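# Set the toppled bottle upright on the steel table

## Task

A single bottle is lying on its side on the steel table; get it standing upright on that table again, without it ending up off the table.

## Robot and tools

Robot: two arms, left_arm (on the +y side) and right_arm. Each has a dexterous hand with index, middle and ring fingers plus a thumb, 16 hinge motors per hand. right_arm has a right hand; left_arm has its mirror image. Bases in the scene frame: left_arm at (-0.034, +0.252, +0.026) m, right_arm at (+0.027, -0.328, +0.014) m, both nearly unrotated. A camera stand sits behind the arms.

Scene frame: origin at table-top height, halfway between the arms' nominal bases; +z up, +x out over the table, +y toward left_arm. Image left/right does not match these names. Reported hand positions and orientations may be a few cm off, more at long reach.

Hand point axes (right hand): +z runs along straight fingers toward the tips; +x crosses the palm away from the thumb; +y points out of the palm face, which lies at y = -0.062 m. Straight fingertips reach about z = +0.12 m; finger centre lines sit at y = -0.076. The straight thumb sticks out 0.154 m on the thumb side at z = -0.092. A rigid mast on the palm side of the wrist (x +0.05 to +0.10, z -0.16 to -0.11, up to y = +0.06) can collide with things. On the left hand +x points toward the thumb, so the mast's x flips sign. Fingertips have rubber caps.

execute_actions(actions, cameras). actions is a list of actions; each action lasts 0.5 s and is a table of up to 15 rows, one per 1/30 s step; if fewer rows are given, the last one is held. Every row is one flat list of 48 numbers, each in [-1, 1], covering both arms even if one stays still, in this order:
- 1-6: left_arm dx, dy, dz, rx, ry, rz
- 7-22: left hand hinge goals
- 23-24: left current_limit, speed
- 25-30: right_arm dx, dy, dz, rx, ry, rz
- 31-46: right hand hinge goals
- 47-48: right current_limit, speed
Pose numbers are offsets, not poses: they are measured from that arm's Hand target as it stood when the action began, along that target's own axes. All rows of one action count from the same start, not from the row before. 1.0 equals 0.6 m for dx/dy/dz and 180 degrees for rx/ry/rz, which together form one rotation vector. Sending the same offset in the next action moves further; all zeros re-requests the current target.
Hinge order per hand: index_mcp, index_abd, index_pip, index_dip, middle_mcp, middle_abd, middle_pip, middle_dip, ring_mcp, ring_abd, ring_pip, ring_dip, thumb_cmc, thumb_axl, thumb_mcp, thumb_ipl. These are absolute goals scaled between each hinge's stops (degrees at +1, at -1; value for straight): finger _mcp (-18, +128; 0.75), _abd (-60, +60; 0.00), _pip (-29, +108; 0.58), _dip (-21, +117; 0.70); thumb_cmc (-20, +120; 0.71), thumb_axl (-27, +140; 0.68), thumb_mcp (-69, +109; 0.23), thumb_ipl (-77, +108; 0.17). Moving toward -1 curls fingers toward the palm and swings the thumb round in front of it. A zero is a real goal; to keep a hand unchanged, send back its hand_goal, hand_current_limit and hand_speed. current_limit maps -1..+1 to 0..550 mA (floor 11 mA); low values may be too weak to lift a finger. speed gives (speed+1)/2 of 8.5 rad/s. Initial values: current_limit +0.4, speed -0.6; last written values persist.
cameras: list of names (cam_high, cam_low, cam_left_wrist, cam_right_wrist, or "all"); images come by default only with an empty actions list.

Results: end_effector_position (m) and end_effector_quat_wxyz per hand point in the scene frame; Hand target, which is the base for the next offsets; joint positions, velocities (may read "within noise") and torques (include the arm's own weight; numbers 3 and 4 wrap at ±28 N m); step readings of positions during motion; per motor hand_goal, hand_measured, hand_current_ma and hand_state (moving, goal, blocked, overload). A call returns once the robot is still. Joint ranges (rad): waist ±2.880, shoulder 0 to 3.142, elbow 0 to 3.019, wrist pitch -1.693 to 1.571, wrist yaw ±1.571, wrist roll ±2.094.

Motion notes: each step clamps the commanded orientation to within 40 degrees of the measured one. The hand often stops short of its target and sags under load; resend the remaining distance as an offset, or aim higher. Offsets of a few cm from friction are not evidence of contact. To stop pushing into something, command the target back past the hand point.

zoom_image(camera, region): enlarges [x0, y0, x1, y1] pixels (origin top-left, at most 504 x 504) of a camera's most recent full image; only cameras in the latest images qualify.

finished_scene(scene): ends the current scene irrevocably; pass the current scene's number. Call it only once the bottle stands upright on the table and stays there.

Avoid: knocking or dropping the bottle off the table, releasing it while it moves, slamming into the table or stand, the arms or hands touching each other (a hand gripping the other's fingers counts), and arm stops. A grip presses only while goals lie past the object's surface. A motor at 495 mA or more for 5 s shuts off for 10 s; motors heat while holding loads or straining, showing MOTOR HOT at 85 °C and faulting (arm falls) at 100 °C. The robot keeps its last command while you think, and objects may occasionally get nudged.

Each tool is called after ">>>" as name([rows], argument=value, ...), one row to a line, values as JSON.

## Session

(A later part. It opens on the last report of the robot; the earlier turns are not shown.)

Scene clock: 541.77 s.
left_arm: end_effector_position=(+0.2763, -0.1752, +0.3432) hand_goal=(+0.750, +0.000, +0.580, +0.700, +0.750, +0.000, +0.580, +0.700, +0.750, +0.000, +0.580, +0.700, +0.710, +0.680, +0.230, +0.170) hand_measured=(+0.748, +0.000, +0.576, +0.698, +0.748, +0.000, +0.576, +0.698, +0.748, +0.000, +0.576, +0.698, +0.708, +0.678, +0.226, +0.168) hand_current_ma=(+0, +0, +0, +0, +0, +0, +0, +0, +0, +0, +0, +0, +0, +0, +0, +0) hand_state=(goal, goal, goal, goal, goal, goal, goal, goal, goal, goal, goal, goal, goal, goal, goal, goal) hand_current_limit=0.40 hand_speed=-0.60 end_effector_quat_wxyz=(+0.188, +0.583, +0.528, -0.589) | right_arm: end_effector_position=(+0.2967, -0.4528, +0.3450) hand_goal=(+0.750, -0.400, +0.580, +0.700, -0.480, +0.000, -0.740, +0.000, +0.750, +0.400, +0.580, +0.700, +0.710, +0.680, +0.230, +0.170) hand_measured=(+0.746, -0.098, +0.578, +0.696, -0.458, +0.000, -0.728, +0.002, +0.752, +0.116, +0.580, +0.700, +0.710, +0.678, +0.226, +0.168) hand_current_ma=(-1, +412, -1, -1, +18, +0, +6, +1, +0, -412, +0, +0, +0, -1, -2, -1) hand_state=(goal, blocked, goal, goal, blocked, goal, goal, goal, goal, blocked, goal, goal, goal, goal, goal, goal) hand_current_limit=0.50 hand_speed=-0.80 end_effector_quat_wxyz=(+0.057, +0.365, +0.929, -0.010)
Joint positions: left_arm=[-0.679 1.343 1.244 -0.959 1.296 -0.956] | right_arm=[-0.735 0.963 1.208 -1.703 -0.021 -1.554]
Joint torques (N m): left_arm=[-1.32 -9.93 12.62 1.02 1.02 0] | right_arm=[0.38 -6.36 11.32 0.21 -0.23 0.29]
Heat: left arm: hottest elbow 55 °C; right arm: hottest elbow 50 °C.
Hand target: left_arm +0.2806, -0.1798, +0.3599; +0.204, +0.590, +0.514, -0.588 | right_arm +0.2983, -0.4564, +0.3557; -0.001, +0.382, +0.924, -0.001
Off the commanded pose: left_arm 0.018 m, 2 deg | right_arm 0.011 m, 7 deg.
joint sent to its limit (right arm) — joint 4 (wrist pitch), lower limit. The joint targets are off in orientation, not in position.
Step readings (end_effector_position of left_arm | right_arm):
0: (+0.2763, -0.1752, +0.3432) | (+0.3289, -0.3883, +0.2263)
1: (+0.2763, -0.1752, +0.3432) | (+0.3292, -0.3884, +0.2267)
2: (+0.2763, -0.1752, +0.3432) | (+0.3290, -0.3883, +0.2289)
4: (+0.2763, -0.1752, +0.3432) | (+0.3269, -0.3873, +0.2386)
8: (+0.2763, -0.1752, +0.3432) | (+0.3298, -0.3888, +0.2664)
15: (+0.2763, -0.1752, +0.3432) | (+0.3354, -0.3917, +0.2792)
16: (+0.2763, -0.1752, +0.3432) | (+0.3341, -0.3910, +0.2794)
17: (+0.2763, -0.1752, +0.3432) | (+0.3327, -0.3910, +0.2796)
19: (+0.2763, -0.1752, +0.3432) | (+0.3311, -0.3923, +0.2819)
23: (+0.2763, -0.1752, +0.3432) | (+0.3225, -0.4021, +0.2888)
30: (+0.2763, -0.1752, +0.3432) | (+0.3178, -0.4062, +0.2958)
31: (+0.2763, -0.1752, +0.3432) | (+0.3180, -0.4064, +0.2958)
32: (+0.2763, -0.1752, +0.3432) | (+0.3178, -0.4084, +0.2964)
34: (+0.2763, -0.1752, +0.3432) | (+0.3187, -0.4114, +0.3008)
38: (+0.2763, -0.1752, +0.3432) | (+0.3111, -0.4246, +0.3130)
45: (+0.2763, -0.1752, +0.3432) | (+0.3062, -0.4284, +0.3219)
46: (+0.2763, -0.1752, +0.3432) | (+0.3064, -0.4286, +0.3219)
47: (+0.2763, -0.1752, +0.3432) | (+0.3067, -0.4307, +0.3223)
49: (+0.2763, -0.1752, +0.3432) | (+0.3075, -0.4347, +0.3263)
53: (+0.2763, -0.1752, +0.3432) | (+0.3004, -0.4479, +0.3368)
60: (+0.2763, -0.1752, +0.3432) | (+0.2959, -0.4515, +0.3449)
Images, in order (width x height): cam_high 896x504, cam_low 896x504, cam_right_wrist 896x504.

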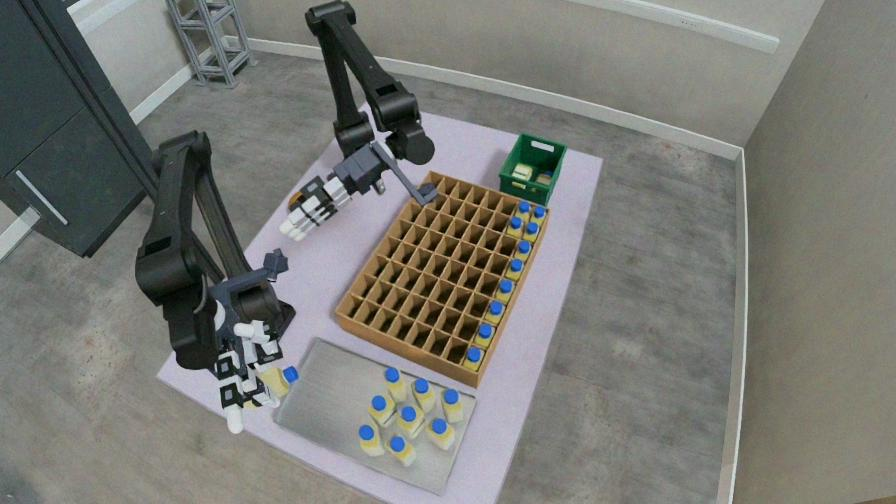

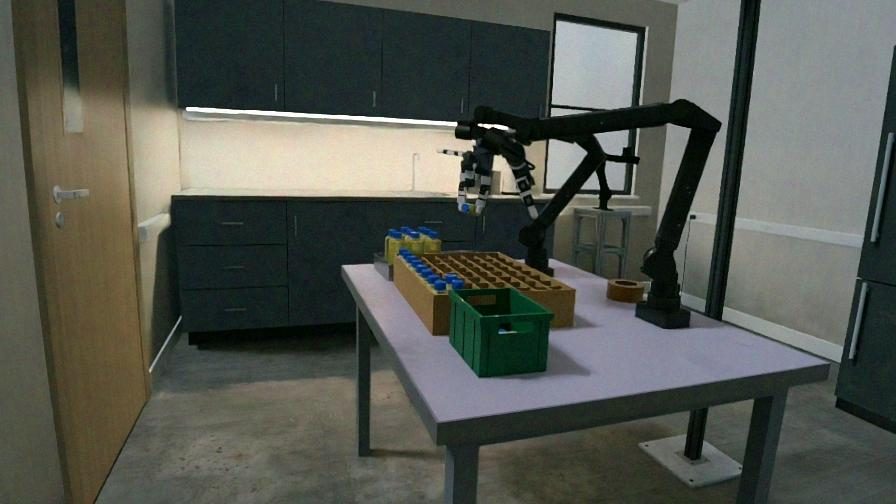

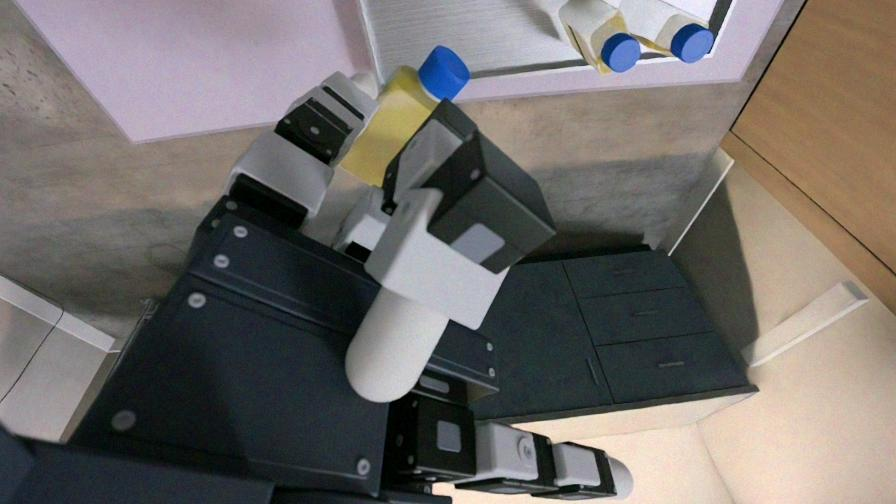

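>>> execute_actions([
  [[0,0,0,0,0,0,0.75,0,0.58,0.7,0.75,0,0.58,0.7,0.75,0,0.58,0.7,0.71,0.68,0.23,0.17,0.4,-0.6,-0.0088,-0.0424,-0.016,0,0,0.0833,0.75,-0.4,0.58,0.7,-0.48,0,-0.74,0,0.75,0.4,0.58,0.7,0.71,0.68,0.23,0.17,0.5,-0.8]],
  [[0,0,0,0,0,0,0.75,0,0.58,0.7,0.75,0,0.58,0.7,0.75,0,0.58,0.7,0.71,0.68,0.23,0.17,0.4,-0.6,-0.0195,-0.0386,-0.016,0,0,0.0833,0.75,-0.4,0.58,0.7,-0.48,0,-0.74,0,0.75,0.4,0.58,0.7,0.71,0.68,0.23,0.17,0.5,-0.8]],
  [[0,0,0,0,0,0,0.75,0,0.58,0.7,0.75,0,0.58,0.7,0.75,0,0.58,0.7,0.71,0.68,0.23,0.17,0.4,-0.6,0,0,0,-0.0833,0,0,0.75,-0.4,0.58,0.7,-0.48,0,-0.74,0,0.75,0.4,0.58,0.7,0.71,0.68,0.23,0.17,0.5,-0.8]],
  [[0,0,0,0,0,0,0.75,0,0.58,0.7,0.75,0,0.58,0.7,0.75,0,0.58,0.7,0.71,0.68,0.23,0.17,0.4,-0.6,0,0,0,-0.0833,0,0,0.75,-0.4,0.58,0.7,-0.48,0,-0.74,0,0.75,0.4,0.58,0.7,0.71,0.68,0.23,0.17,0.5,-0.8]],
], cameras=["cam_high","cam_right_wrist"])

Scene clock: 558.67 s.
left_arm: end_effector_position=(+0.2763, -0.1752, +0.3432) hand_goal=(+0.750, +0.000, +0.580, +0.700, +0.750, +0.000, +0.580, +0.700, +0.750, +0.000, +0.580, +0.700, +0.710, +0.680, +0.230, +0.170) hand_measured=(+0.748, +0.000, +0.576, +0.698, +0.748, +0.000, +0.576, +0.698, +0.748, +0.000, +0.576, +0.698, +0.708, +0.678, +0.226, +0.168) hand_current_ma=(+0, +0, +0, +0, +0, +0, +0, +0, +0, +0, +0, +0, +0, +0, +0, +0) hand_state=(goal, goal, goal, goal, goal, goal, goal, goal, goal, goal, goal, goal, goal, goal, goal, goal) hand_current_limit=0.40 hand_speed=-0.60 end_effector_quat_wxyz=(+0.188, +0.583, +0.528, -0.589) | right_arm: end_effector_position=(+0.2689, -0.4969, +0.3702) hand_goal=(+0.750, -0.400, +0.580, +0.700, -0.480, +0.000, -0.740, +0.000, +0.750, +0.400, +0.580, +0.700, +0.710, +0.680, +0.230, +0.170) hand_measured=(+0.756, -0.100, +0.580, +0.698, -0.458, +0.000, -0.728, +0.004, +0.764, +0.116, +0.584, +0.700, +0.714, +0.678, +0.226, +0.168) hand_current_ma=(+2, +413, +0, +0, +18, +0, +6, +1, +9, -412, +1, +0, +1, -1, -2, -1) hand_state=(goal, blocked, goal, goal, blocked, goal, goal, goal, goal, blocked, goal, goal, goal, goal, goal, goal) hand_current_limit=0.50 hand_speed=-0.80 end_effector_quat_wxyz=(+0.148, +0.592, +0.767, +0.198)
Joint positions: left_arm=[-0.679 1.343 1.244 -0.959 1.296 -0.956] | right_arm=[-1.152 0.86 1.071 -1.703 -0.493 -1.387]
Joint torques (N m): left_arm=[-1.32 -9.99 12.62 1.02 1.03 0.01] | right_arm=[0.21 -4.25 9.99 0.54 -1.16 0.01]
Heat: left arm: hottest elbow 55 °C; right arm: hottest elbow 50 °C.
Hand target: left_arm +0.2806, -0.1798, +0.3599; +0.204, +0.590, +0.514, -0.588 | right_arm +0.2698, -0.4999, +0.3750; +0.157, +0.588, +0.767, +0.204
Off the commanded pose: left_arm 0.018 m, 2 deg | right_arm 0.006 m, 1 deg.
Step readings (end_effector_position of left_arm | right_arm):
0: (+0.2763, -0.1752, +0.3432) | (+0.2967, -0.4528, +0.3450)
1: (+0.2763, -0.1752, +0.3432) | (+0.2968, -0.4530, +0.3450)
2: (+0.2763, -0.1752, +0.3432) | (+0.2967, -0.4553, +0.3454)
4: (+0.2763, -0.1752, +0.3432) | (+0.2960, -0.4602, +0.3475)
8: (+0.2763, -0.1752, +0.3432) | (+0.2889, -0.4710, +0.3543)
15: (+0.2763, -0.1752, +0.3432) | (+0.2856, -0.4752, +0.3605)
16: (+0.2763, -0.1752, +0.3432) | (+0.2857, -0.4758, +0.3604)
17: (+0.2763, -0.1752, +0.3432) | (+0.2852, -0.4780, +0.3604)
19: (+0.2763, -0.1752, +0.3432) | (+0.2830, -0.4832, +0.3607)
23: (+0.2763, -0.1752, +0.3432) | (+0.2756, -0.4921, +0.3639)
30: (+0.2763, -0.1752, +0.3432) | (+0.2725, -0.4971, +0.3687)
31: (+0.2763, -0.1752, +0.3432) | (+0.2730, -0.4970, +0.3691)
32: (+0.2763, -0.1752, +0.3432) | (+0.2749, -0.4956, +0.3711)
34: (+0.2763, -0.1752, +0.3432) | (+0.2791, -0.4930, +0.3761)
38: (+0.2763, -0.1752, +0.3432) | (+0.2736, -0.5009, +0.3735)
45: (+0.2763, -0.1752, +0.3432) | (+0.2711, -0.5019, +0.3707)
46: (+0.2763, -0.1752, +0.3432) | (+0.2716, -0.5011, +0.3710)
47: (+0.2763, -0.1752, +0.3432) | (+0.2738, -0.4991, +0.3732)
49: (+0.2763, -0.1752, +0.3432) | (+0.2770, -0.4956, +0.3779)
53: (+0.2763, -0.1752, +0.3432) | (+0.2707, -0.5002, +0.3700)
60: (+0.2763, -0.1752, +0.3432) | (+0.2687, -0.4989, +0.3697)
Images, in order (width x height): cam_high 896x504, cam_right_wrist 896x504.

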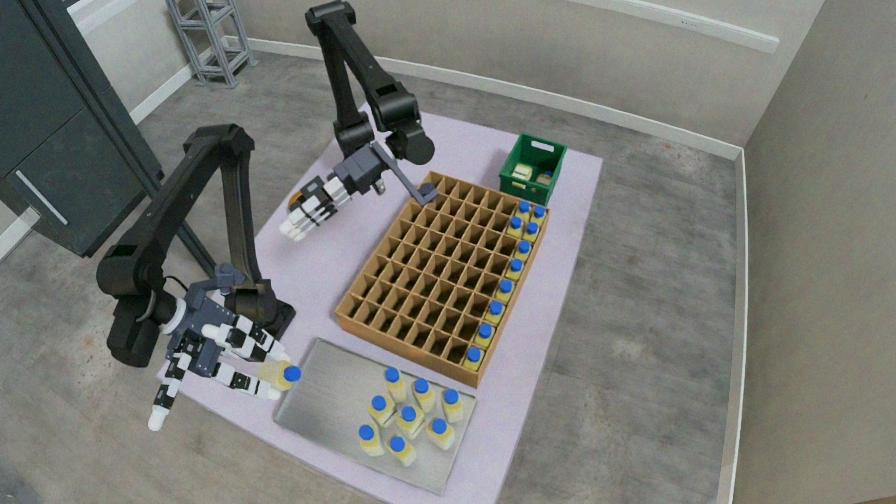

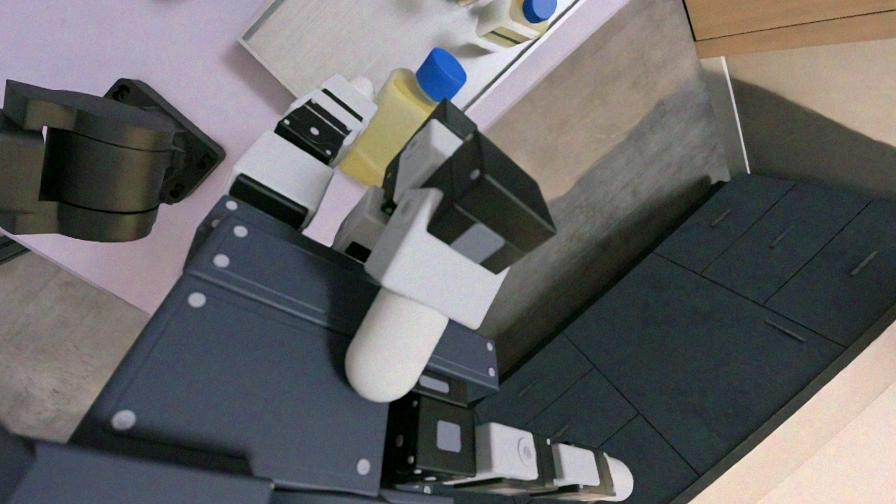

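>>> execute_actions([
  [[0,0,0,0,0,0,0.75,0,0.58,0.7,0.75,0,0.58,0.7,0.75,0,0.58,0.7,0.71,0.68,0.23,0.17,0.4,-0.6,0,0,0,-0.0833,0,0,0.75,-0.4,0.58,0.7,-0.48,0,-0.74,0,0.75,0.4,0.58,0.7,0.71,0.68,0.23,0.17,0.5,-0.8]],
  [[0,0,0,0,0,0,0.75,0,0.58,0.7,0.75,0,0.58,0.7,0.75,0,0.58,0.7,0.71,0.68,0.23,0.17,0.4,-0.6,0,0,0,-0.0833,0,0,0.75,-0.4,0.58,0.7,-0.48,0,-0.74,0,0.75,0.4,0.58,0.7,0.71,0.68,0.23,0.17,0.5,-0.8]],
  [[0,0,0,0,0,0,0.75,0,0.58,0.7,0.75,0,0.58,0.7,0.75,0,0.58,0.7,0.71,0.68,0.23,0.17,0.4,-0.6,0,0,0,-0.0833,0,0,0.75,-0.4,0.58,0.7,-0.48,0,-0.74,0,0.75,0.4,0.58,0.7,0.71,0.68,0.23,0.17,0.5,-0.8]],
], cameras=["cam_high","cam_right_wrist"])

Scene clock: 568.33 s.
left_arm: end_effector_position=(+0.2763, -0.1752, +0.3432) hand_goal=(+0.750, +0.000, +0.580, +0.700, +0.750, +0.000, +0.580, +0.700, +0.750, +0.000, +0.580, +0.700, +0.710, +0.680, +0.230, +0.170) hand_measured=(+0.748, +0.000, +0.576, +0.698, +0.748, +0.000, +0.576, +0.698, +0.748, +0.000, +0.576, +0.698, +0.708, +0.678, +0.226, +0.168) hand_current_ma=(+0, +0, +0, +0, +0, +0, +0, +0, +0, +0, +0, +0, +0, +0, +0, +0) hand_state=(goal, goal, goal, goal, goal, goal, goal, goal, goal, goal, goal, goal, goal, goal, goal, goal) hand_current_limit=0.40 hand_speed=-0.60 end_effector_quat_wxyz=(+0.188, +0.583, +0.528, -0.589) | right_arm: end_effector_position=(+0.2687, -0.4999, +0.3675) hand_goal=(+0.750, -0.400, +0.580, +0.700, -0.480, +0.000, -0.740, +0.000, +0.750, +0.400, +0.580, +0.700, +0.710, +0.680, +0.230, +0.170) hand_measured=(+0.776, -0.100, +0.590, +0.704, -0.458, +0.000, -0.728, +0.004, +0.786, +0.116, +0.596, +0.706, +0.718, +0.678, +0.226, +0.168) hand_current_ma=(+23, +413, +5, +1, +18, +0, +6, +1, +43, -412, +10, +1, +3, -1, -2, -1) hand_state=(blocked, blocked, goal, goal, blocked, goal, goal, goal, blocked, blocked, goal, goal, goal, goal, goal, goal) hand_current_limit=0.50 hand_speed=-0.80 end_effector_quat_wxyz=(+0.357, +0.495, +0.633, +0.476)
Joint positions: left_arm=[-0.679 1.343 1.244 -0.959 1.296 -0.956] | right_arm=[-1.318 0.874 0.698 -1.43 -1.274 -1.588]
Joint torques (N m): left_arm=[-1.32 -9.93 12.64 1.05 1.03 0.01] | right_arm=[1.49 -4.48 9.51 0.87 -2.02 0.21]
Heat: left arm: hottest elbow 55 °C; right arm: hottest elbow 49 °C.
Hand target: left_arm +0.2806, -0.1798, +0.3599; +0.204, +0.590, +0.514, -0.588 | right_arm +0.2699, -0.4998, +0.3750; +0.370, +0.483, +0.631, +0.482
Off the commanded pose: left_arm 0.018 m, 2 deg | right_arm 0.008 m, 2 deg.
Step readings (end_effector_position of left_arm | right_arm):
0: (+0.2763, -0.1752, +0.3432) | (+0.2689, -0.4969, +0.3702)
1: (+0.2763, -0.1752, +0.3432) | (+0.2693, -0.4964, +0.3706)
2: (+0.2763, -0.1752, +0.3432) | (+0.2714, -0.4954, +0.3737)
4: (+0.2763, -0.1752, +0.3432) | (+0.2738, -0.4959, +0.3790)
8: (+0.2763, -0.1752, +0.3432) | (+0.2697, -0.4986, +0.3667)
15: (+0.2763, -0.1752, +0.3432) | (+0.2694, -0.4972, +0.3657)
16: (+0.2763, -0.1752, +0.3432) | (+0.2698, -0.4969, +0.3666)
17: (+0.2763, -0.1752, +0.3432) | (+0.2713, -0.4969, +0.3706)
19: (+0.2763, -0.1752, +0.3432) | (+0.2721, -0.4985, +0.3775)
23: (+0.2763, -0.1752, +0.3432) | (+0.2701, -0.4972, +0.3678)
30: (+0.2763, -0.1752, +0.3432) | (+0.2704, -0.4954, +0.3669)
31: (+0.2763, -0.1752, +0.3432) | (+0.2705, -0.4953, +0.3678)
32: (+0.2763, -0.1752, +0.3432) | (+0.2708, -0.4955, +0.3723)
34: (+0.2763, -0.1752, +0.3432) | (+0.2700, -0.4956, +0.3802)
38: (+0.2763, -0.1752, +0.3432) | (+0.2686, -0.4955, +0.3711)
45: (+0.2763, -0.1752, +0.3432) | (+0.2685, -0.4985, +0.3671)
Images, in order (width x height): cam_high 896x504, cam_right_wrist 896x504.

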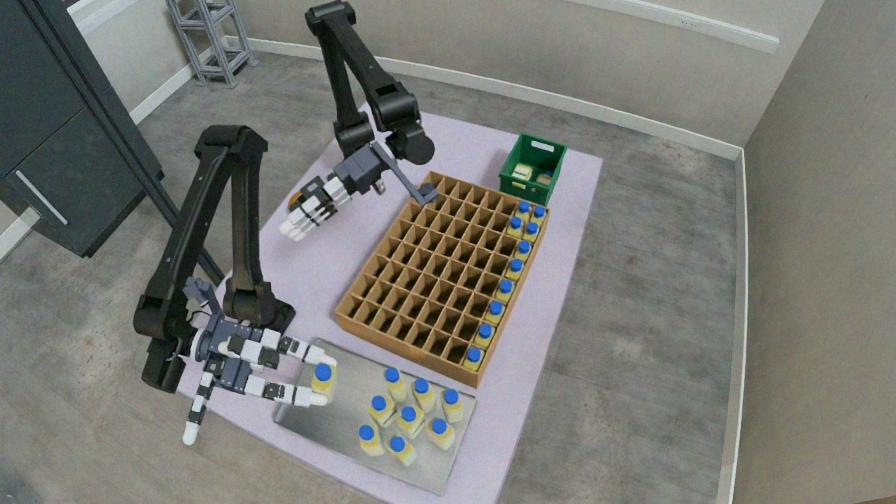

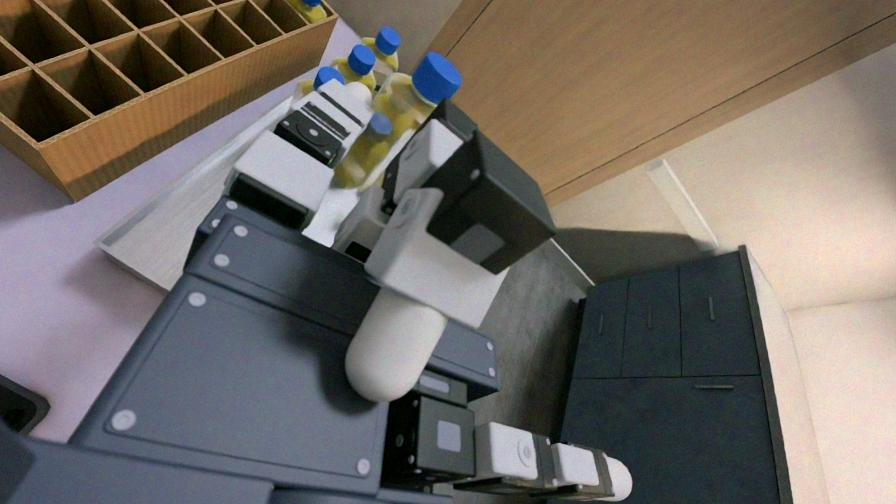

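>>> execute_actions([
  [[0,0,0,0,0,0,0.75,0,0.58,0.7,0.75,0,0.58,0.7,0.75,0,0.58,0.7,0.71,0.68,0.23,0.17,0.4,-0.6,0,0,0,-0.0833,0,0,0.75,-0.4,0.58,0.7,-0.48,0,-0.74,0,0.75,0.4,0.58,0.7,0.71,0.68,0.23,0.17,0.5,-0.8]],
  [[0,0,0,0,0,0,0.75,0,0.58,0.7,0.75,0,0.58,0.7,0.75,0,0.58,0.7,0.71,0.68,0.23,0.17,0.4,-0.6,0,-0.08,0,0,0,0,0.75,-0.4,0.58,0.7,-0.48,0,-0.74,0,0.75,0.4,0.58,0.7,0.71,0.68,0.23,0.17,0.5,-0.8]],
], cameras=["cam_high","cam_right_wrist","cam_low"])

>>> zoom_image(camera="cam_low", region=[370, 140, 530, 290])

>>> zoom_image(camera="cam_high", region=[240, 320, 440, 480])

Scene clock: 577.80 s.
left_arm: end_effector_position=(+0.2763, -0.1752, +0.3432) hand_goal=(+0.750, +0.000, +0.580, +0.700, +0.750, +0.000, +0.580, +0.700, +0.750, +0.000, +0.580, +0.700, +0.710, +0.680, +0.230, +0.170) hand_measured=(+0.748, +0.000, +0.576, +0.698, +0.748, +0.000, +0.576, +0.698, +0.748, +0.000, +0.576, +0.698, +0.708, +0.678, +0.226, +0.168) hand_current_ma=(+0, +0, +0, +0, +0, +0, +0, +0, +0, +0, +0, +0, +0, +0, +0, +0) hand_state=(goal, goal, goal, goal, goal, goal, goal, goal, goal, goal, goal, goal, goal, goal, goal, goal) hand_current_limit=0.40 hand_speed=-0.60 end_effector_quat_wxyz=(+0.188, +0.583, +0.528, -0.589) | right_arm: end_effector_position=(+0.2576, -0.4973, +0.3177) hand_goal=(+0.750, -0.400, +0.580, +0.700, -0.480, +0.000, -0.740, +0.000, +0.750, +0.400, +0.580, +0.700, +0.710, +0.680, +0.230, +0.170) hand_measured=(+0.776, -0.100, +0.590, +0.704, -0.458, +0.000, -0.728, +0.004, +0.786, +0.116, +0.596, +0.706, +0.718, +0.678, +0.226, +0.168) hand_current_ma=(+24, +413, +5, +1, +18, +0, +6, +1, +43, -412, +10, +1, +3, -1, -2, -1) hand_state=(blocked, blocked, goal, goal, blocked, goal, goal, goal, blocked, blocked, goal, goal, goal, goal, goal, goal) hand_current_limit=0.50 hand_speed=-0.80 end_effector_quat_wxyz=(+0.360, +0.490, +0.637, +0.475)
Joint positions: left_arm=[-0.679 1.343 1.244 -0.959 1.296 -0.956] | right_arm=[-1.369 0.952 0.597 -1.419 -1.27 -1.776]
Joint torques (N m): left_arm=[-1.32 -10.05 12.66 1.06 1.04 0.01] | right_arm=[0.03 -3.78 9.91 -0.42 -1.12 -0.04]
Heat: left arm: hottest elbow 55 °C; right arm: hottest elbow 49 °C.
Hand target: left_arm +0.2806, -0.1798, +0.3599; +0.204, +0.590, +0.514, -0.588 | right_arm +0.2551, -0.5030, +0.3233; +0.362, +0.490, +0.634, +0.476
Off the commanded pose: left_arm 0.018 m, 2 deg | right_arm 0.008 m, 0 deg.
led back after a hold (right arm): the arm was led back toward your command in small steps, so it may still be short of it.
Step readings (end_effector_position of left_arm | right_arm):
0: (+0.2763, -0.1752, +0.3432) | (+0.2687, -0.4999, +0.3675)
1: (+0.2763, -0.1752, +0.3432) | (+0.2687, -0.4999, +0.3675) HELD (not all sent) right_arm
2: (+0.2763, -0.1752, +0.3432) | (+0.2687, -0.4999, +0.3675) HELD (not all sent) right_arm
4: (+0.2763, -0.1752, +0.3432) | (+0.2687, -0.4999, +0.3675) HELD (not all sent) right_arm
8: (+0.2763, -0.1752, +0.3432) | (+0.2687, -0.4999, +0.3675) HELD (not all sent) right_arm
15: (+0.2763, -0.1752, +0.3432) | (+0.2687, -0.4999, +0.3675) HELD (not all sent) right_arm
16: (+0.2763, -0.1752, +0.3432) | (+0.2687, -0.4998, +0.3672)
17: (+0.2763, -0.1752, +0.3432) | (+0.2686, -0.4994, +0.3663)
19: (+0.2763, -0.1752, +0.3432) | (+0.2678, -0.4976, +0.3601)
23: (+0.2763, -0.1752, +0.3432) | (+0.2631, -0.4961, +0.3341)
30: (+0.2763, -0.1752, +0.3432) | (+0.2587, -0.5004, +0.3176)
HELD (not all sent) right_arm: steps 1 to 15.
pose unreachable (right arm): on one or more control steps of this call, first in action 0 (counted from 0), this arm could not follow its commanded pose, so it was not sent that pose on those steps. It may still have moved: this result reports where it is.
cause: moving toward the commanded pose would bring two parts of the arm too close to each other (joints 4 (wrist pitch) to 6 (wrist roll) lie between them).
Images, in order (width x height): cam_high 896x504, cam_low 896x504, cam_right_wrist 896x504.

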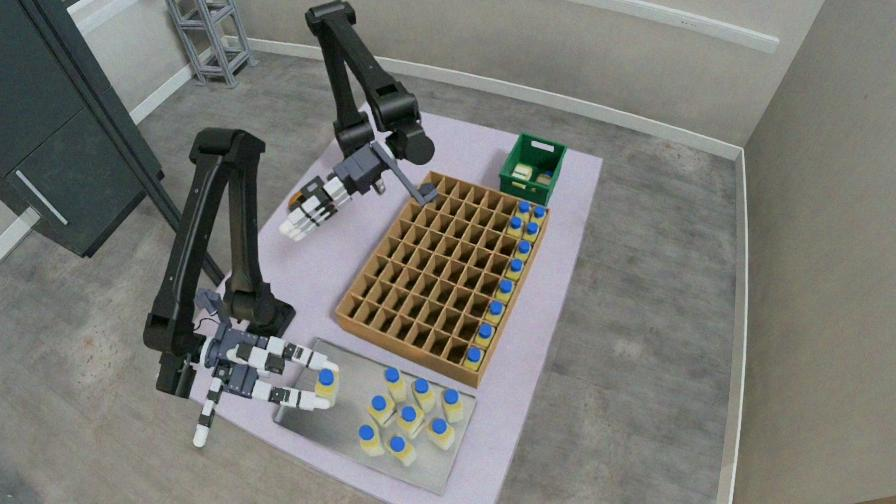

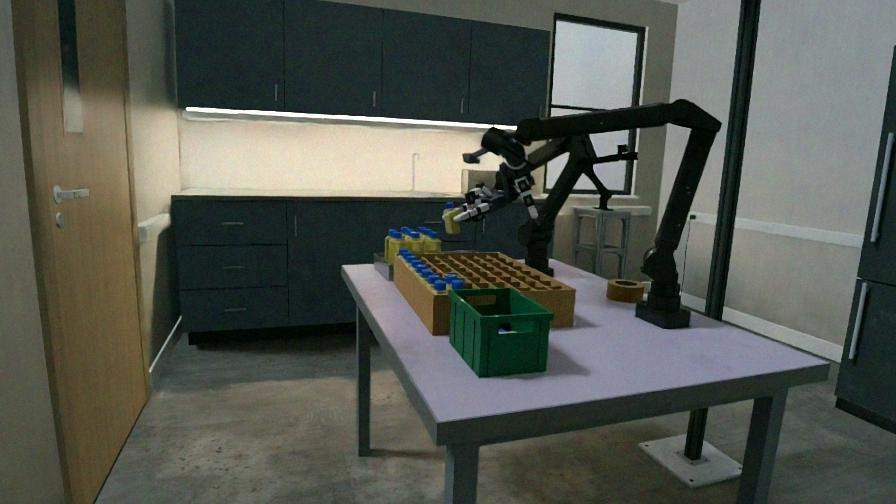

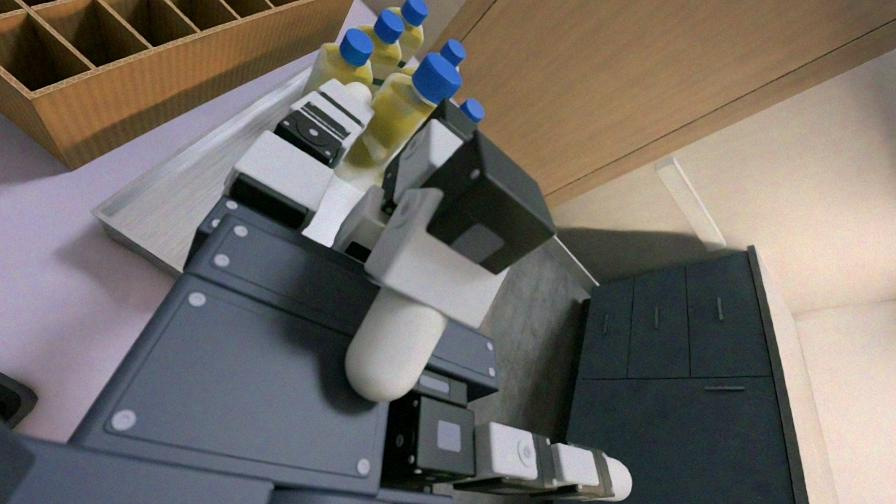

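Scaled by 3.150 from the camera's 896x504 image, which has a finer 1280x720 frame.

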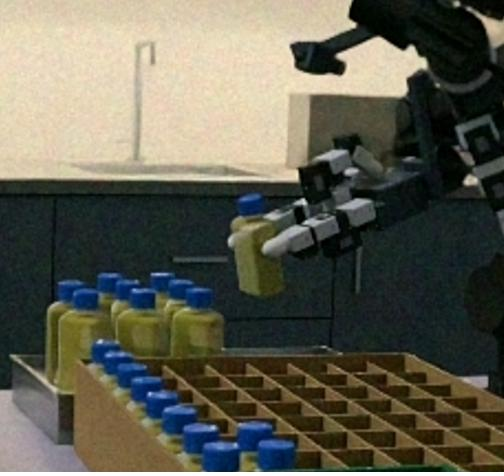

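Scaled by 2.520 from the camera's 896x504 image, which has a finer 1280x720 frame.

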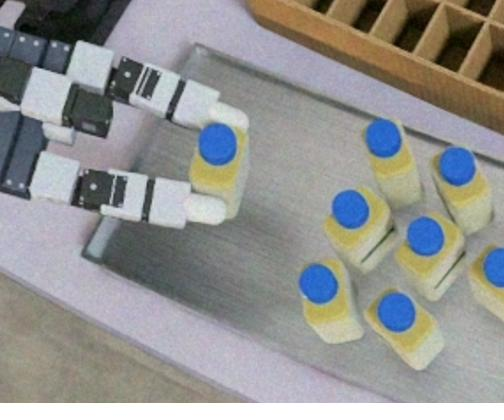

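>>> execute_actions([
  [[0,0,0,0,0,0,0.75,0,0.58,0.7,0.75,0,0.58,0.7,0.75,0,0.58,0.7,0.71,0.68,0.23,0.17,0.4,-0.6,0,-0.06,0,0,0,0,0.58,-0.4,0.58,0.7,-0.48,0,-0.74,0,0.58,0.4,0.58,0.7,0.71,0.68,0.23,0.17,0.5,-0.85]],
  [[0,0,0,0,0,0,0.75,0,0.58,0.7,0.75,0,0.58,0.7,0.75,0,0.58,0.7,0.71,0.68,0.23,0.17,0.4,-0.6,0,0,0,0,0,0,0.41,-0.4,0.58,0.7,-0.48,0,-0.74,0,0.41,0.4,0.58,0.7,0.71,0.68,0.23,0.17,0.5,-0.85]],
], cameras=["cam_high","cam_right_wrist","cam_low"])

>>> zoom_image(camera="cam_low", region=[370, 140, 530, 290])

>>> zoom_image(camera="cam_high", region=[240, 320, 440, 480])

Scene clock: 600.87 s.
left_arm: end_effector_position=(+0.2763, -0.1752, +0.3432) hand_goal=(+0.750, +0.000, +0.580, +0.700, +0.750, +0.000, +0.580, +0.700, +0.750, +0.000, +0.580, +0.700, +0.710, +0.680, +0.230, +0.170) hand_measured=(+0.748, +0.000, +0.576, +0.698, +0.748, +0.000, +0.576, +0.698, +0.748, +0.000, +0.576, +0.698, +0.708, +0.678, +0.226, +0.168) hand_current_ma=(+0, +0, +0, +0, +0, +0, +0, +0, +0, +0, +0, +0, +0, +0, +0, +0) hand_state=(goal, goal, goal, goal, goal, goal, goal, goal, goal, goal, goal, goal, goal, goal, goal, goal) hand_current_limit=0.40 hand_speed=-0.60 end_effector_quat_wxyz=(+0.188, +0.583, +0.528, -0.589) | right_arm: end_effector_position=(+0.2476, -0.4995, +0.2840) hand_goal=(+0.410, -0.400, +0.580, +0.700, -0.480, +0.000, -0.740, +0.000, +0.410, +0.400, +0.580, +0.700, +0.710, +0.680, +0.230, +0.170) hand_measured=(+0.466, -0.100, +0.590, +0.704, -0.458, +0.000, -0.728, +0.004, +0.476, +0.116, +0.596, +0.706, +0.718, +0.678, +0.226, +0.168) hand_current_ma=(+87, +413, +5, +1, +18, +0, +6, +1, +118, -412, +10, +1, +3, -1, -2, -1) hand_state=(blocked, blocked, goal, goal, blocked, goal, goal, goal, blocked, blocked, goal, goal, goal, goal, goal, goal) hand_current_limit=0.50 hand_speed=-0.85 end_effector_quat_wxyz=(+0.359, +0.487, +0.639, +0.475)
Joint positions: left_arm=[-0.679 1.343 1.244 -0.959 1.296 -0.956] | right_arm=[-1.42 1.058 0.551 -1.436 -1.253 -1.957]
Joint torques (N m): left_arm=[-1.26 -9.88 12.67 1.01 1.03 0.01] | right_arm=[0.03 -4.54 8.88 -0.81 -1.06 -0.01]
Heat: left arm: hottest elbow 55 °C; right arm: hottest elbow 49 °C.
Hand target: left_arm +0.2806, -0.1798, +0.3599; +0.204, +0.590, +0.514, -0.588 | right_arm +0.2452, -0.5053, +0.2886; +0.362, +0.490, +0.634, +0.476
Off the commanded pose: left_arm 0.018 m, 2 deg | right_arm 0.008 m, 1 deg.
Step readings (end_effector_position of left_arm | right_arm):
0: (+0.2763, -0.1752, +0.3432) | (+0.2576, -0.4973, +0.3177)
1: (+0.2763, -0.1752, +0.3432) | (+0.2575, -0.4973, +0.3176)
2: (+0.2763, -0.1752, +0.3432) | (+0.2570, -0.4978, +0.3169)
4: (+0.2763, -0.1752, +0.3432) | (+0.2551, -0.4993, +0.3111)
8: (+0.2763, -0.1752, +0.3432) | (+0.2506, -0.5023, +0.2919)
15: (+0.2763, -0.1752, +0.3432) | (+0.2484, -0.5025, +0.2844)
16: (+0.2763, -0.1752, +0.3432) | (+0.2482, -0.5022, +0.2844)
17: (+0.2763, -0.1752, +0.3432) | (+0.2482, -0.5016, +0.2842)
19: (+0.2763, -0.1752, +0.3432) | (+0.2480, -0.5010, +0.2842)
23: (+0.2763, -0.1752, +0.3432) | (+0.2478, -0.5003, +0.2840)
30: (+0.2763, -0.1752, +0.3432) | (+0.2476, -0.4997, +0.2840)
Images, in order (width x height): cam_high 896x504, cam_low 896x504, cam_right_wrist 896x504.

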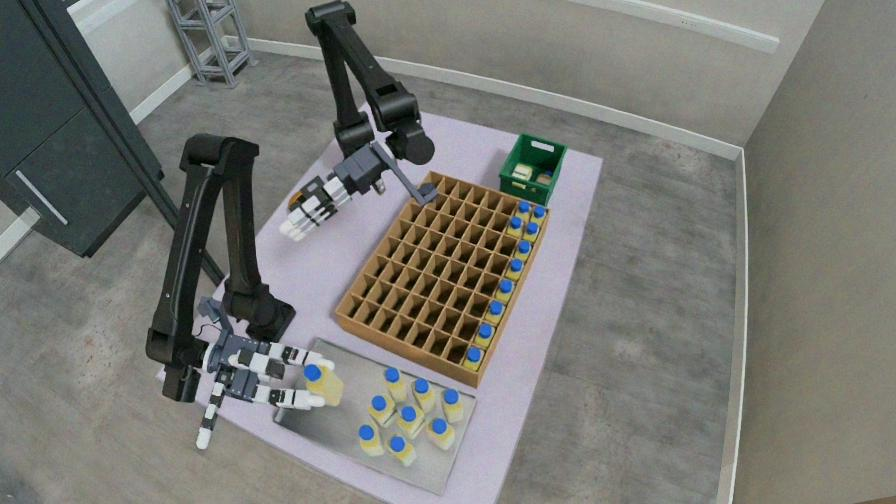

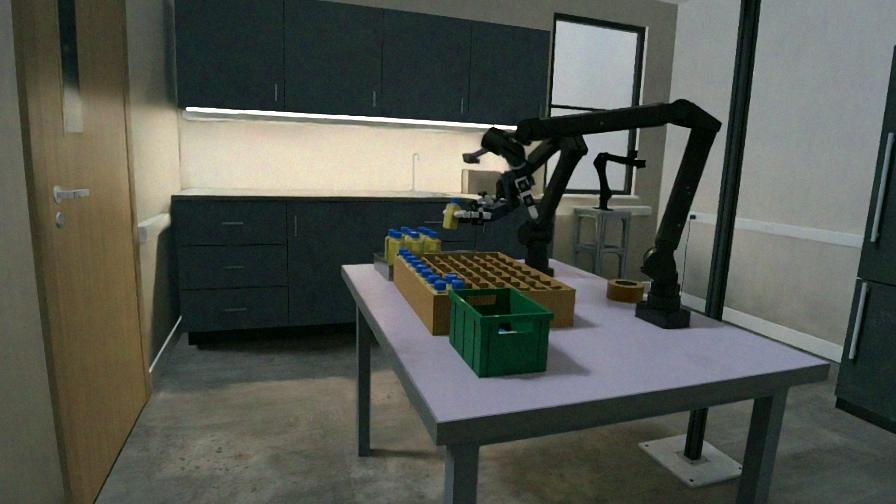

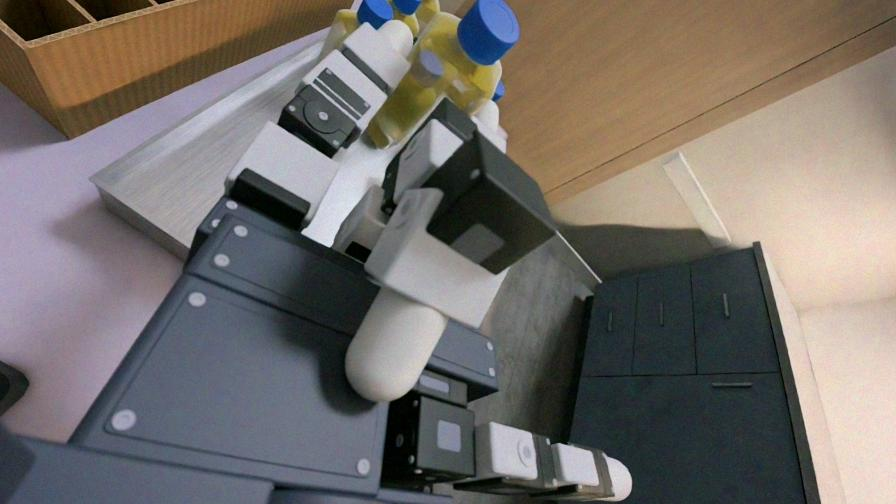

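Scaled by 3.150 from the camera's 896x504 image, which has a finer 1280x720 frame.

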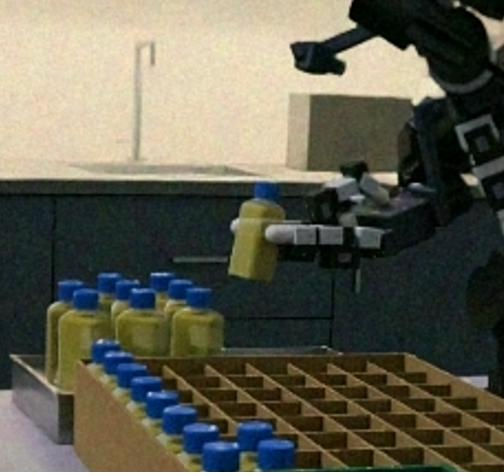

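Scaled by 2.520 from the camera's 896x504 image, which has a finer 1280x720 frame.

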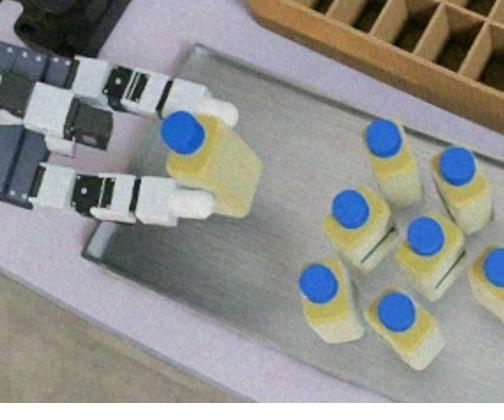

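>>> execute_actions([
  [[0,0,0,0,0,0,0.75,0,0.58,0.7,0.75,0,0.58,0.7,0.75,0,0.58,0.7,0.71,0.68,0.23,0.17,0.4,-0.6,0,0,0,0,0,0,0.61,-0.4,0.58,0.7,-0.48,0,-0.74,0,0.6,0.4,0.58,0.7,0.71,0.68,0.23,0.17,0.5,-0.85]],
  [[0,0,0,0,0,0,0.75,0,0.58,0.7,0.75,0,0.58,0.7,0.75,0,0.58,0.7,0.71,0.68,0.23,0.17,0.4,-0.6,0,-0.064,0.0195,0,0,0,0.61,-0.4,0.58,0.7,-0.48,0,-0.74,0,0.6,0.4,0.58,0.7,0.71,0.68,0.23,0.17,0.5,-0.85]],
], cameras=["cam_high","cam_right_wrist","cam_low"])

>>> zoom_image(camera="cam_low", region=[370, 160, 530, 290])

>>> zoom_image(camera="cam_high", region=[240, 320, 440, 480])

Scene clock: 613.13 s.
left_arm: end_effector_position=(+0.2763, -0.1752, +0.3432) hand_goal=(+0.750, +0.000, +0.580, +0.700, +0.750, +0.000, +0.580, +0.700, +0.750, +0.000, +0.580, +0.700, +0.710, +0.680, +0.230, +0.170) hand_measured=(+0.748, +0.000, +0.576, +0.698, +0.748, +0.000, +0.576, +0.698, +0.748, +0.000, +0.576, +0.698, +0.708, +0.678, +0.226, +0.168) hand_current_ma=(+0, +0, +0, +0, +0, +0, +0, +0, +0, +0, +0, +0, +0, +0, +0, +0) hand_state=(goal, goal, goal, goal, goal, goal, goal, goal, goal, goal, goal, goal, goal, goal, goal, goal) hand_current_limit=0.40 hand_speed=-0.60 end_effector_quat_wxyz=(+0.188, +0.583, +0.528, -0.589) | right_arm: end_effector_position=(+0.2475, -0.5004, +0.2467) hand_goal=(+0.610, -0.400, +0.580, +0.700, -0.480, +0.000, -0.740, +0.000, +0.600, +0.400, +0.580, +0.700, +0.710, +0.680, +0.230, +0.170) hand_measured=(+0.634, -0.100, +0.590, +0.704, -0.458, +0.000, -0.728, +0.004, +0.634, +0.116, +0.596, +0.706, +0.718, +0.678, +0.226, +0.168) hand_current_ma=(+22, +413, +5, +1, +18, +0, +6, +1, +38, -412, +10, +1, +3, -1, -2, -1) hand_state=(blocked, blocked, goal, goal, blocked, goal, goal, goal, blocked, blocked, goal, goal, goal, goal, goal, goal) hand_current_limit=0.50 hand_speed=-0.85 end_effector_quat_wxyz=(+0.352, +0.491, +0.637, +0.479)
Joint positions: left_arm=[-0.679 1.343 1.244 -0.959 1.296 -0.956] | right_arm=[-1.422 1.149 0.495 -1.313 -1.247 -1.965]
Joint torques (N m): left_arm=[-1.38 -9.99 12.63 1.03 1.03 0.01] | right_arm=[0.26 -5.42 7.28 0.24 -1.22 0.02]
Heat: left arm: hottest elbow 55 °C; right arm: hottest elbow 48 °C.
Hand target: left_arm +0.2806, -0.1798, +0.3599; +0.204, +0.590, +0.514, -0.588 | right_arm +0.2454, -0.5050, +0.2486; +0.362, +0.490, +0.634, +0.476
Off the commanded pose: left_arm 0.018 m, 2 deg | right_arm 0.005 m, 1 deg.
Step readings (end_effector_position of left_arm | right_arm):
0: (+0.2763, -0.1752, +0.3432) | (+0.2476, -0.4993, +0.2841)
1: (+0.2763, -0.1752, +0.3432) | (+0.2476, -0.4993, +0.2841)
2: (+0.2763, -0.1752, +0.3432) | (+0.2476, -0.4993, +0.2841)
4: (+0.2763, -0.1752, +0.3432) | (+0.2476, -0.4993, +0.2841)
8: (+0.2763, -0.1752, +0.3432) | (+0.2476, -0.4993, +0.2841)
15: (+0.2763, -0.1752, +0.3432) | (+0.2476, -0.4993, +0.2837)
16: (+0.2763, -0.1752, +0.3432) | (+0.2476, -0.4993, +0.2836)
17: (+0.2763, -0.1752, +0.3432) | (+0.2475, -0.4995, +0.2825)
19: (+0.2763, -0.1752, +0.3432) | (+0.2475, -0.5002, +0.2757)
23: (+0.2763, -0.1752, +0.3432) | (+0.2473, -0.4993, +0.2542)
30: (+0.2763, -0.1752, +0.3432) | (+0.2474, -0.5001, +0.2468)
Images, in order (width x height): cam_high 896x504, cam_low 896x504, cam_right_wrist 896x504.

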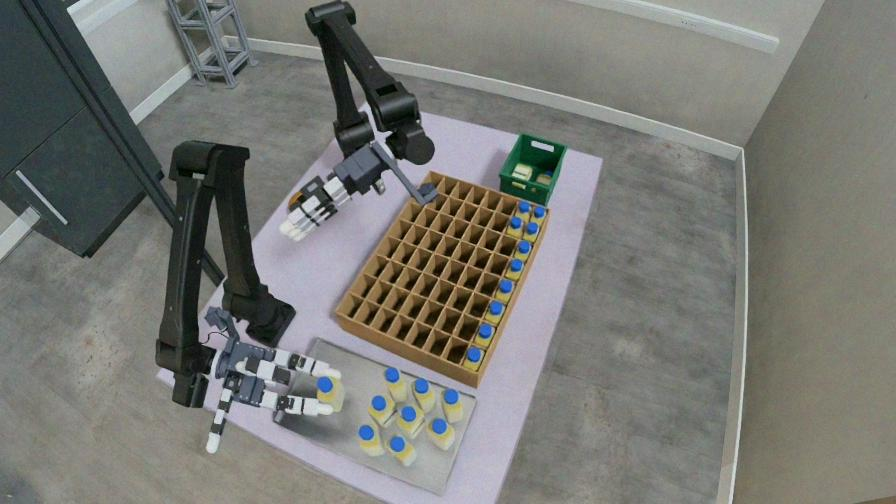

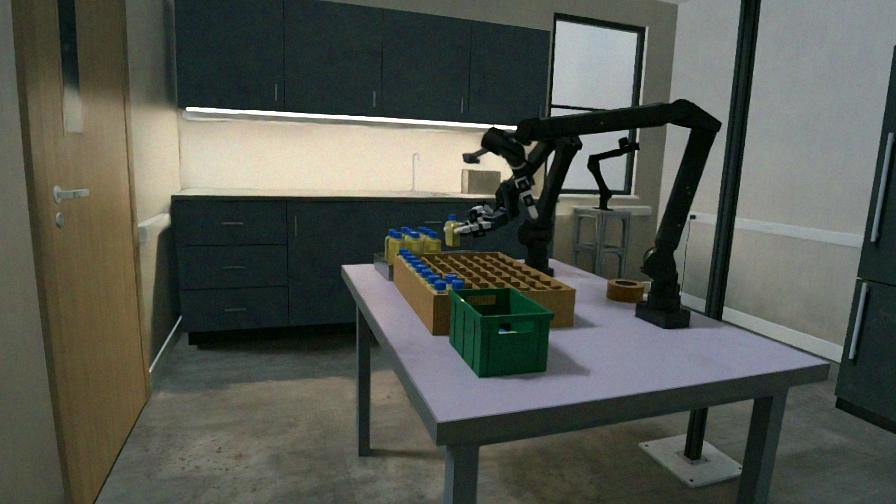

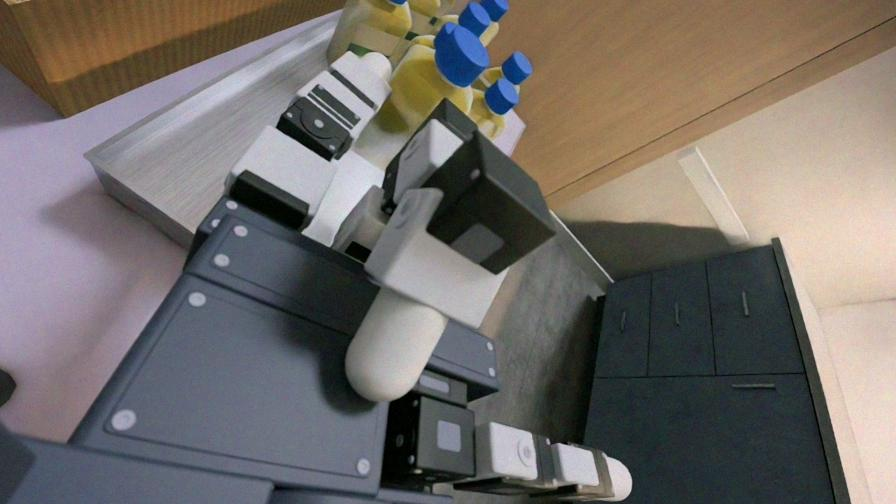

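Scaled by 3.150 from the camera's 896x504 image, which has a finer 1280x720 frame.

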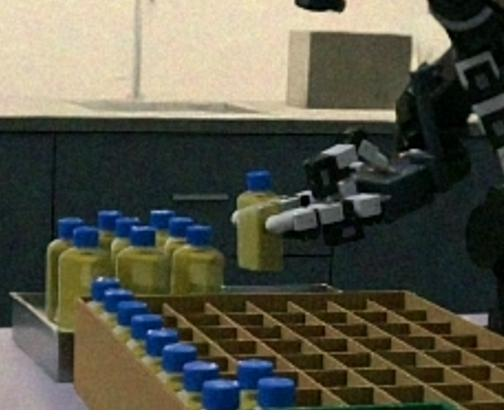

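Scaled by 2.520 from the camera's 896x504 image, which has a finer 1280x720 frame.

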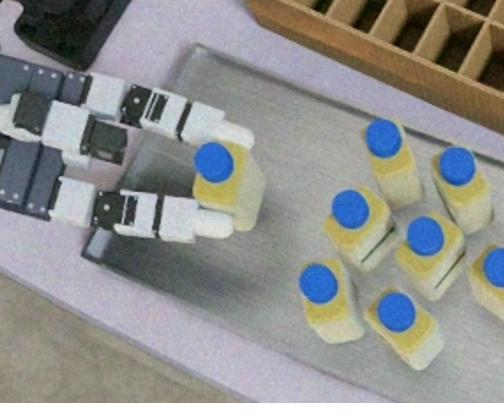

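>>> execute_actions([
  [[0,0,0,0,0,0,0.75,0,0.58,0.7,0.75,0,0.58,0.7,0.75,0,0.58,0.7,0.71,0.68,0.23,0.17,0.4,-0.6,0,-0.04,0.0122,0,0,0,0.61,-0.4,0.58,0.7,-0.48,0,-0.74,0,0.6,0.4,0.58,0.7,0.71,0.68,0.23,0.17,0.5,-0.85]],
  [[0,0,0,0,0,0,0.75,0,0.58,0.7,0.75,0,0.58,0.7,0.75,0,0.58,0.7,0.71,0.68,0.23,0.17,0.4,-0.6,0,-0.016,0.0049,0,0,0,0.61,-0.4,0.58,0.7,-0.48,0,-0.74,0,0.6,0.4,0.58,0.7,0.71,0.68,0.23,0.17,0.5,-0.85]],
], cameras=["cam_high","cam_low"])

>>> zoom_image(camera="cam_low", region=[370, 160, 530, 290])

>>> zoom_image(camera="cam_high", region=[240, 320, 440, 480])

Scene clock: 623.93 s.
left_arm: end_effector_position=(+0.2763, -0.1752, +0.3432) hand_goal=(+0.750, +0.000, +0.580, +0.700, +0.750, +0.000, +0.580, +0.700, +0.750, +0.000, +0.580, +0.700, +0.710, +0.680, +0.230, +0.170) hand_measured=(+0.748, +0.000, +0.576, +0.698, +0.748, +0.000, +0.576, +0.698, +0.748, +0.000, +0.576, +0.698, +0.708, +0.678, +0.226, +0.168) hand_current_ma=(+0, +0, +0, +0, +0, +0, +0, +0, +0, +0, +0, +0, +0, +0, +0, +0) hand_state=(goal, goal, goal, goal, goal, goal, goal, goal, goal, goal, goal, goal, goal, goal, goal, goal) hand_current_limit=0.40 hand_speed=-0.60 end_effector_quat_wxyz=(+0.188, +0.583, +0.528, -0.589) | right_arm: end_effector_position=(+0.2476, -0.5010, +0.2133) hand_goal=(+0.610, -0.400, +0.580, +0.700, -0.480, +0.000, -0.740, +0.000, +0.600, +0.400, +0.580, +0.700, +0.710, +0.680, +0.230, +0.170) hand_measured=(+0.634, -0.100, +0.590, +0.704, -0.458, +0.000, -0.728, +0.004, +0.634, +0.116, +0.596, +0.706, +0.718, +0.678, +0.226, +0.168) hand_current_ma=(+22, +412, +5, +1, +18, +0, +6, +1, +38, -412, +10, +1, +3, -1, -2, -1) hand_state=(blocked, blocked, goal, goal, blocked, goal, goal, goal, blocked, blocked, goal, goal, goal, goal, goal, goal) hand_current_limit=0.50 hand_speed=-0.85 end_effector_quat_wxyz=(+0.356, +0.488, +0.640, +0.475)
Joint positions: left_arm=[-0.679 1.343 1.244 -0.959 1.296 -0.956] | right_arm=[-1.422 1.245 0.449 -1.161 -1.247 -1.966]
Joint torques (N m): left_arm=[-1.38 -9.99 12.66 1.03 1.03 0] | right_arm=[0.32 -5.71 6.11 0.25 -1.25 0.08]
Heat: left arm: hottest elbow 55 °C; right arm: hottest elbow 46 °C.
Hand target: left_arm +0.2806, -0.1798, +0.3599; +0.204, +0.590, +0.514, -0.588 | right_arm +0.2456, -0.5047, +0.2134; +0.362, +0.490, +0.634, +0.476
Off the commanded pose: left_arm 0.018 m, 2 deg | right_arm 0.004 m, 1 deg.
Step readings (end_effector_position of left_arm | right_arm):
0: (+0.2763, -0.1752, +0.3432) | (+0.2475, -0.5004, +0.2467)
1: (+0.2763, -0.1752, +0.3432) | (+0.2475, -0.5005, +0.2466)
2: (+0.2763, -0.1752, +0.3432) | (+0.2475, -0.5005, +0.2454)
4: (+0.2763, -0.1752, +0.3432) | (+0.2475, -0.5008, +0.2404)
8: (+0.2763, -0.1752, +0.3432) | (+0.2475, -0.5004, +0.2272)
15: (+0.2763, -0.1752, +0.3432) | (+0.2475, -0.5005, +0.2227)
16: (+0.2763, -0.1752, +0.3432) | (+0.2475, -0.5006, +0.2226)
17: (+0.2763, -0.1752, +0.3432) | (+0.2475, -0.5008, +0.2222)
19: (+0.2763, -0.1752, +0.3432) | (+0.2476, -0.5012, +0.2204)
23: (+0.2763, -0.1752, +0.3432) | (+0.2476, -0.5012, +0.2152)
30: (+0.2763, -0.1752, +0.3432) | (+0.2476, -0.5009, +0.2134)
Images, in order (width x height): cam_high 896x504, cam_low 896x504.

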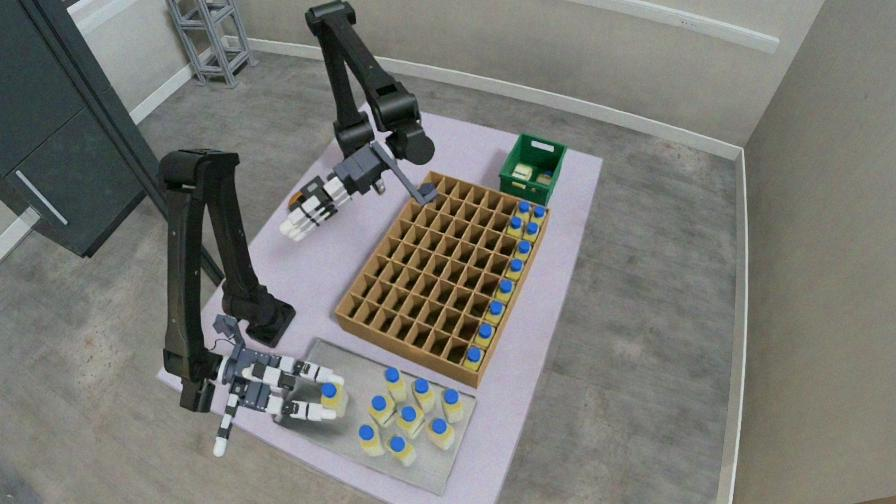

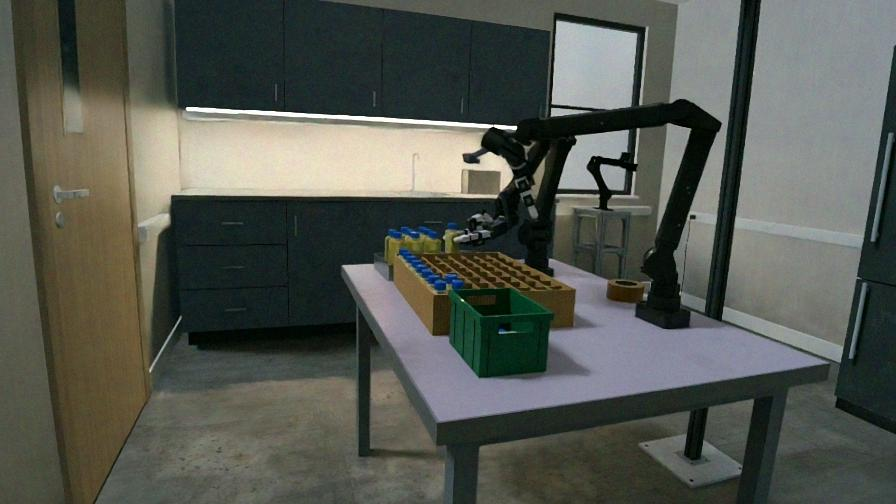

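Scaled by 3.150 from the camera's 896x504 image, which has a finer 1280x720 frame.

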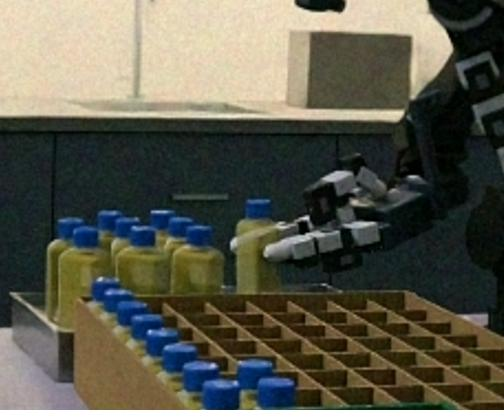

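Scaled by 2.520 from the camera's 896x504 image, which has a finer 1280x720 frame.

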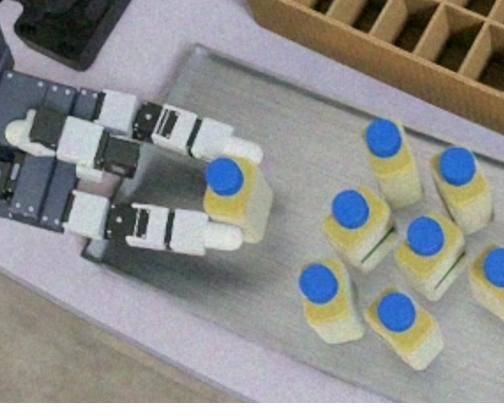

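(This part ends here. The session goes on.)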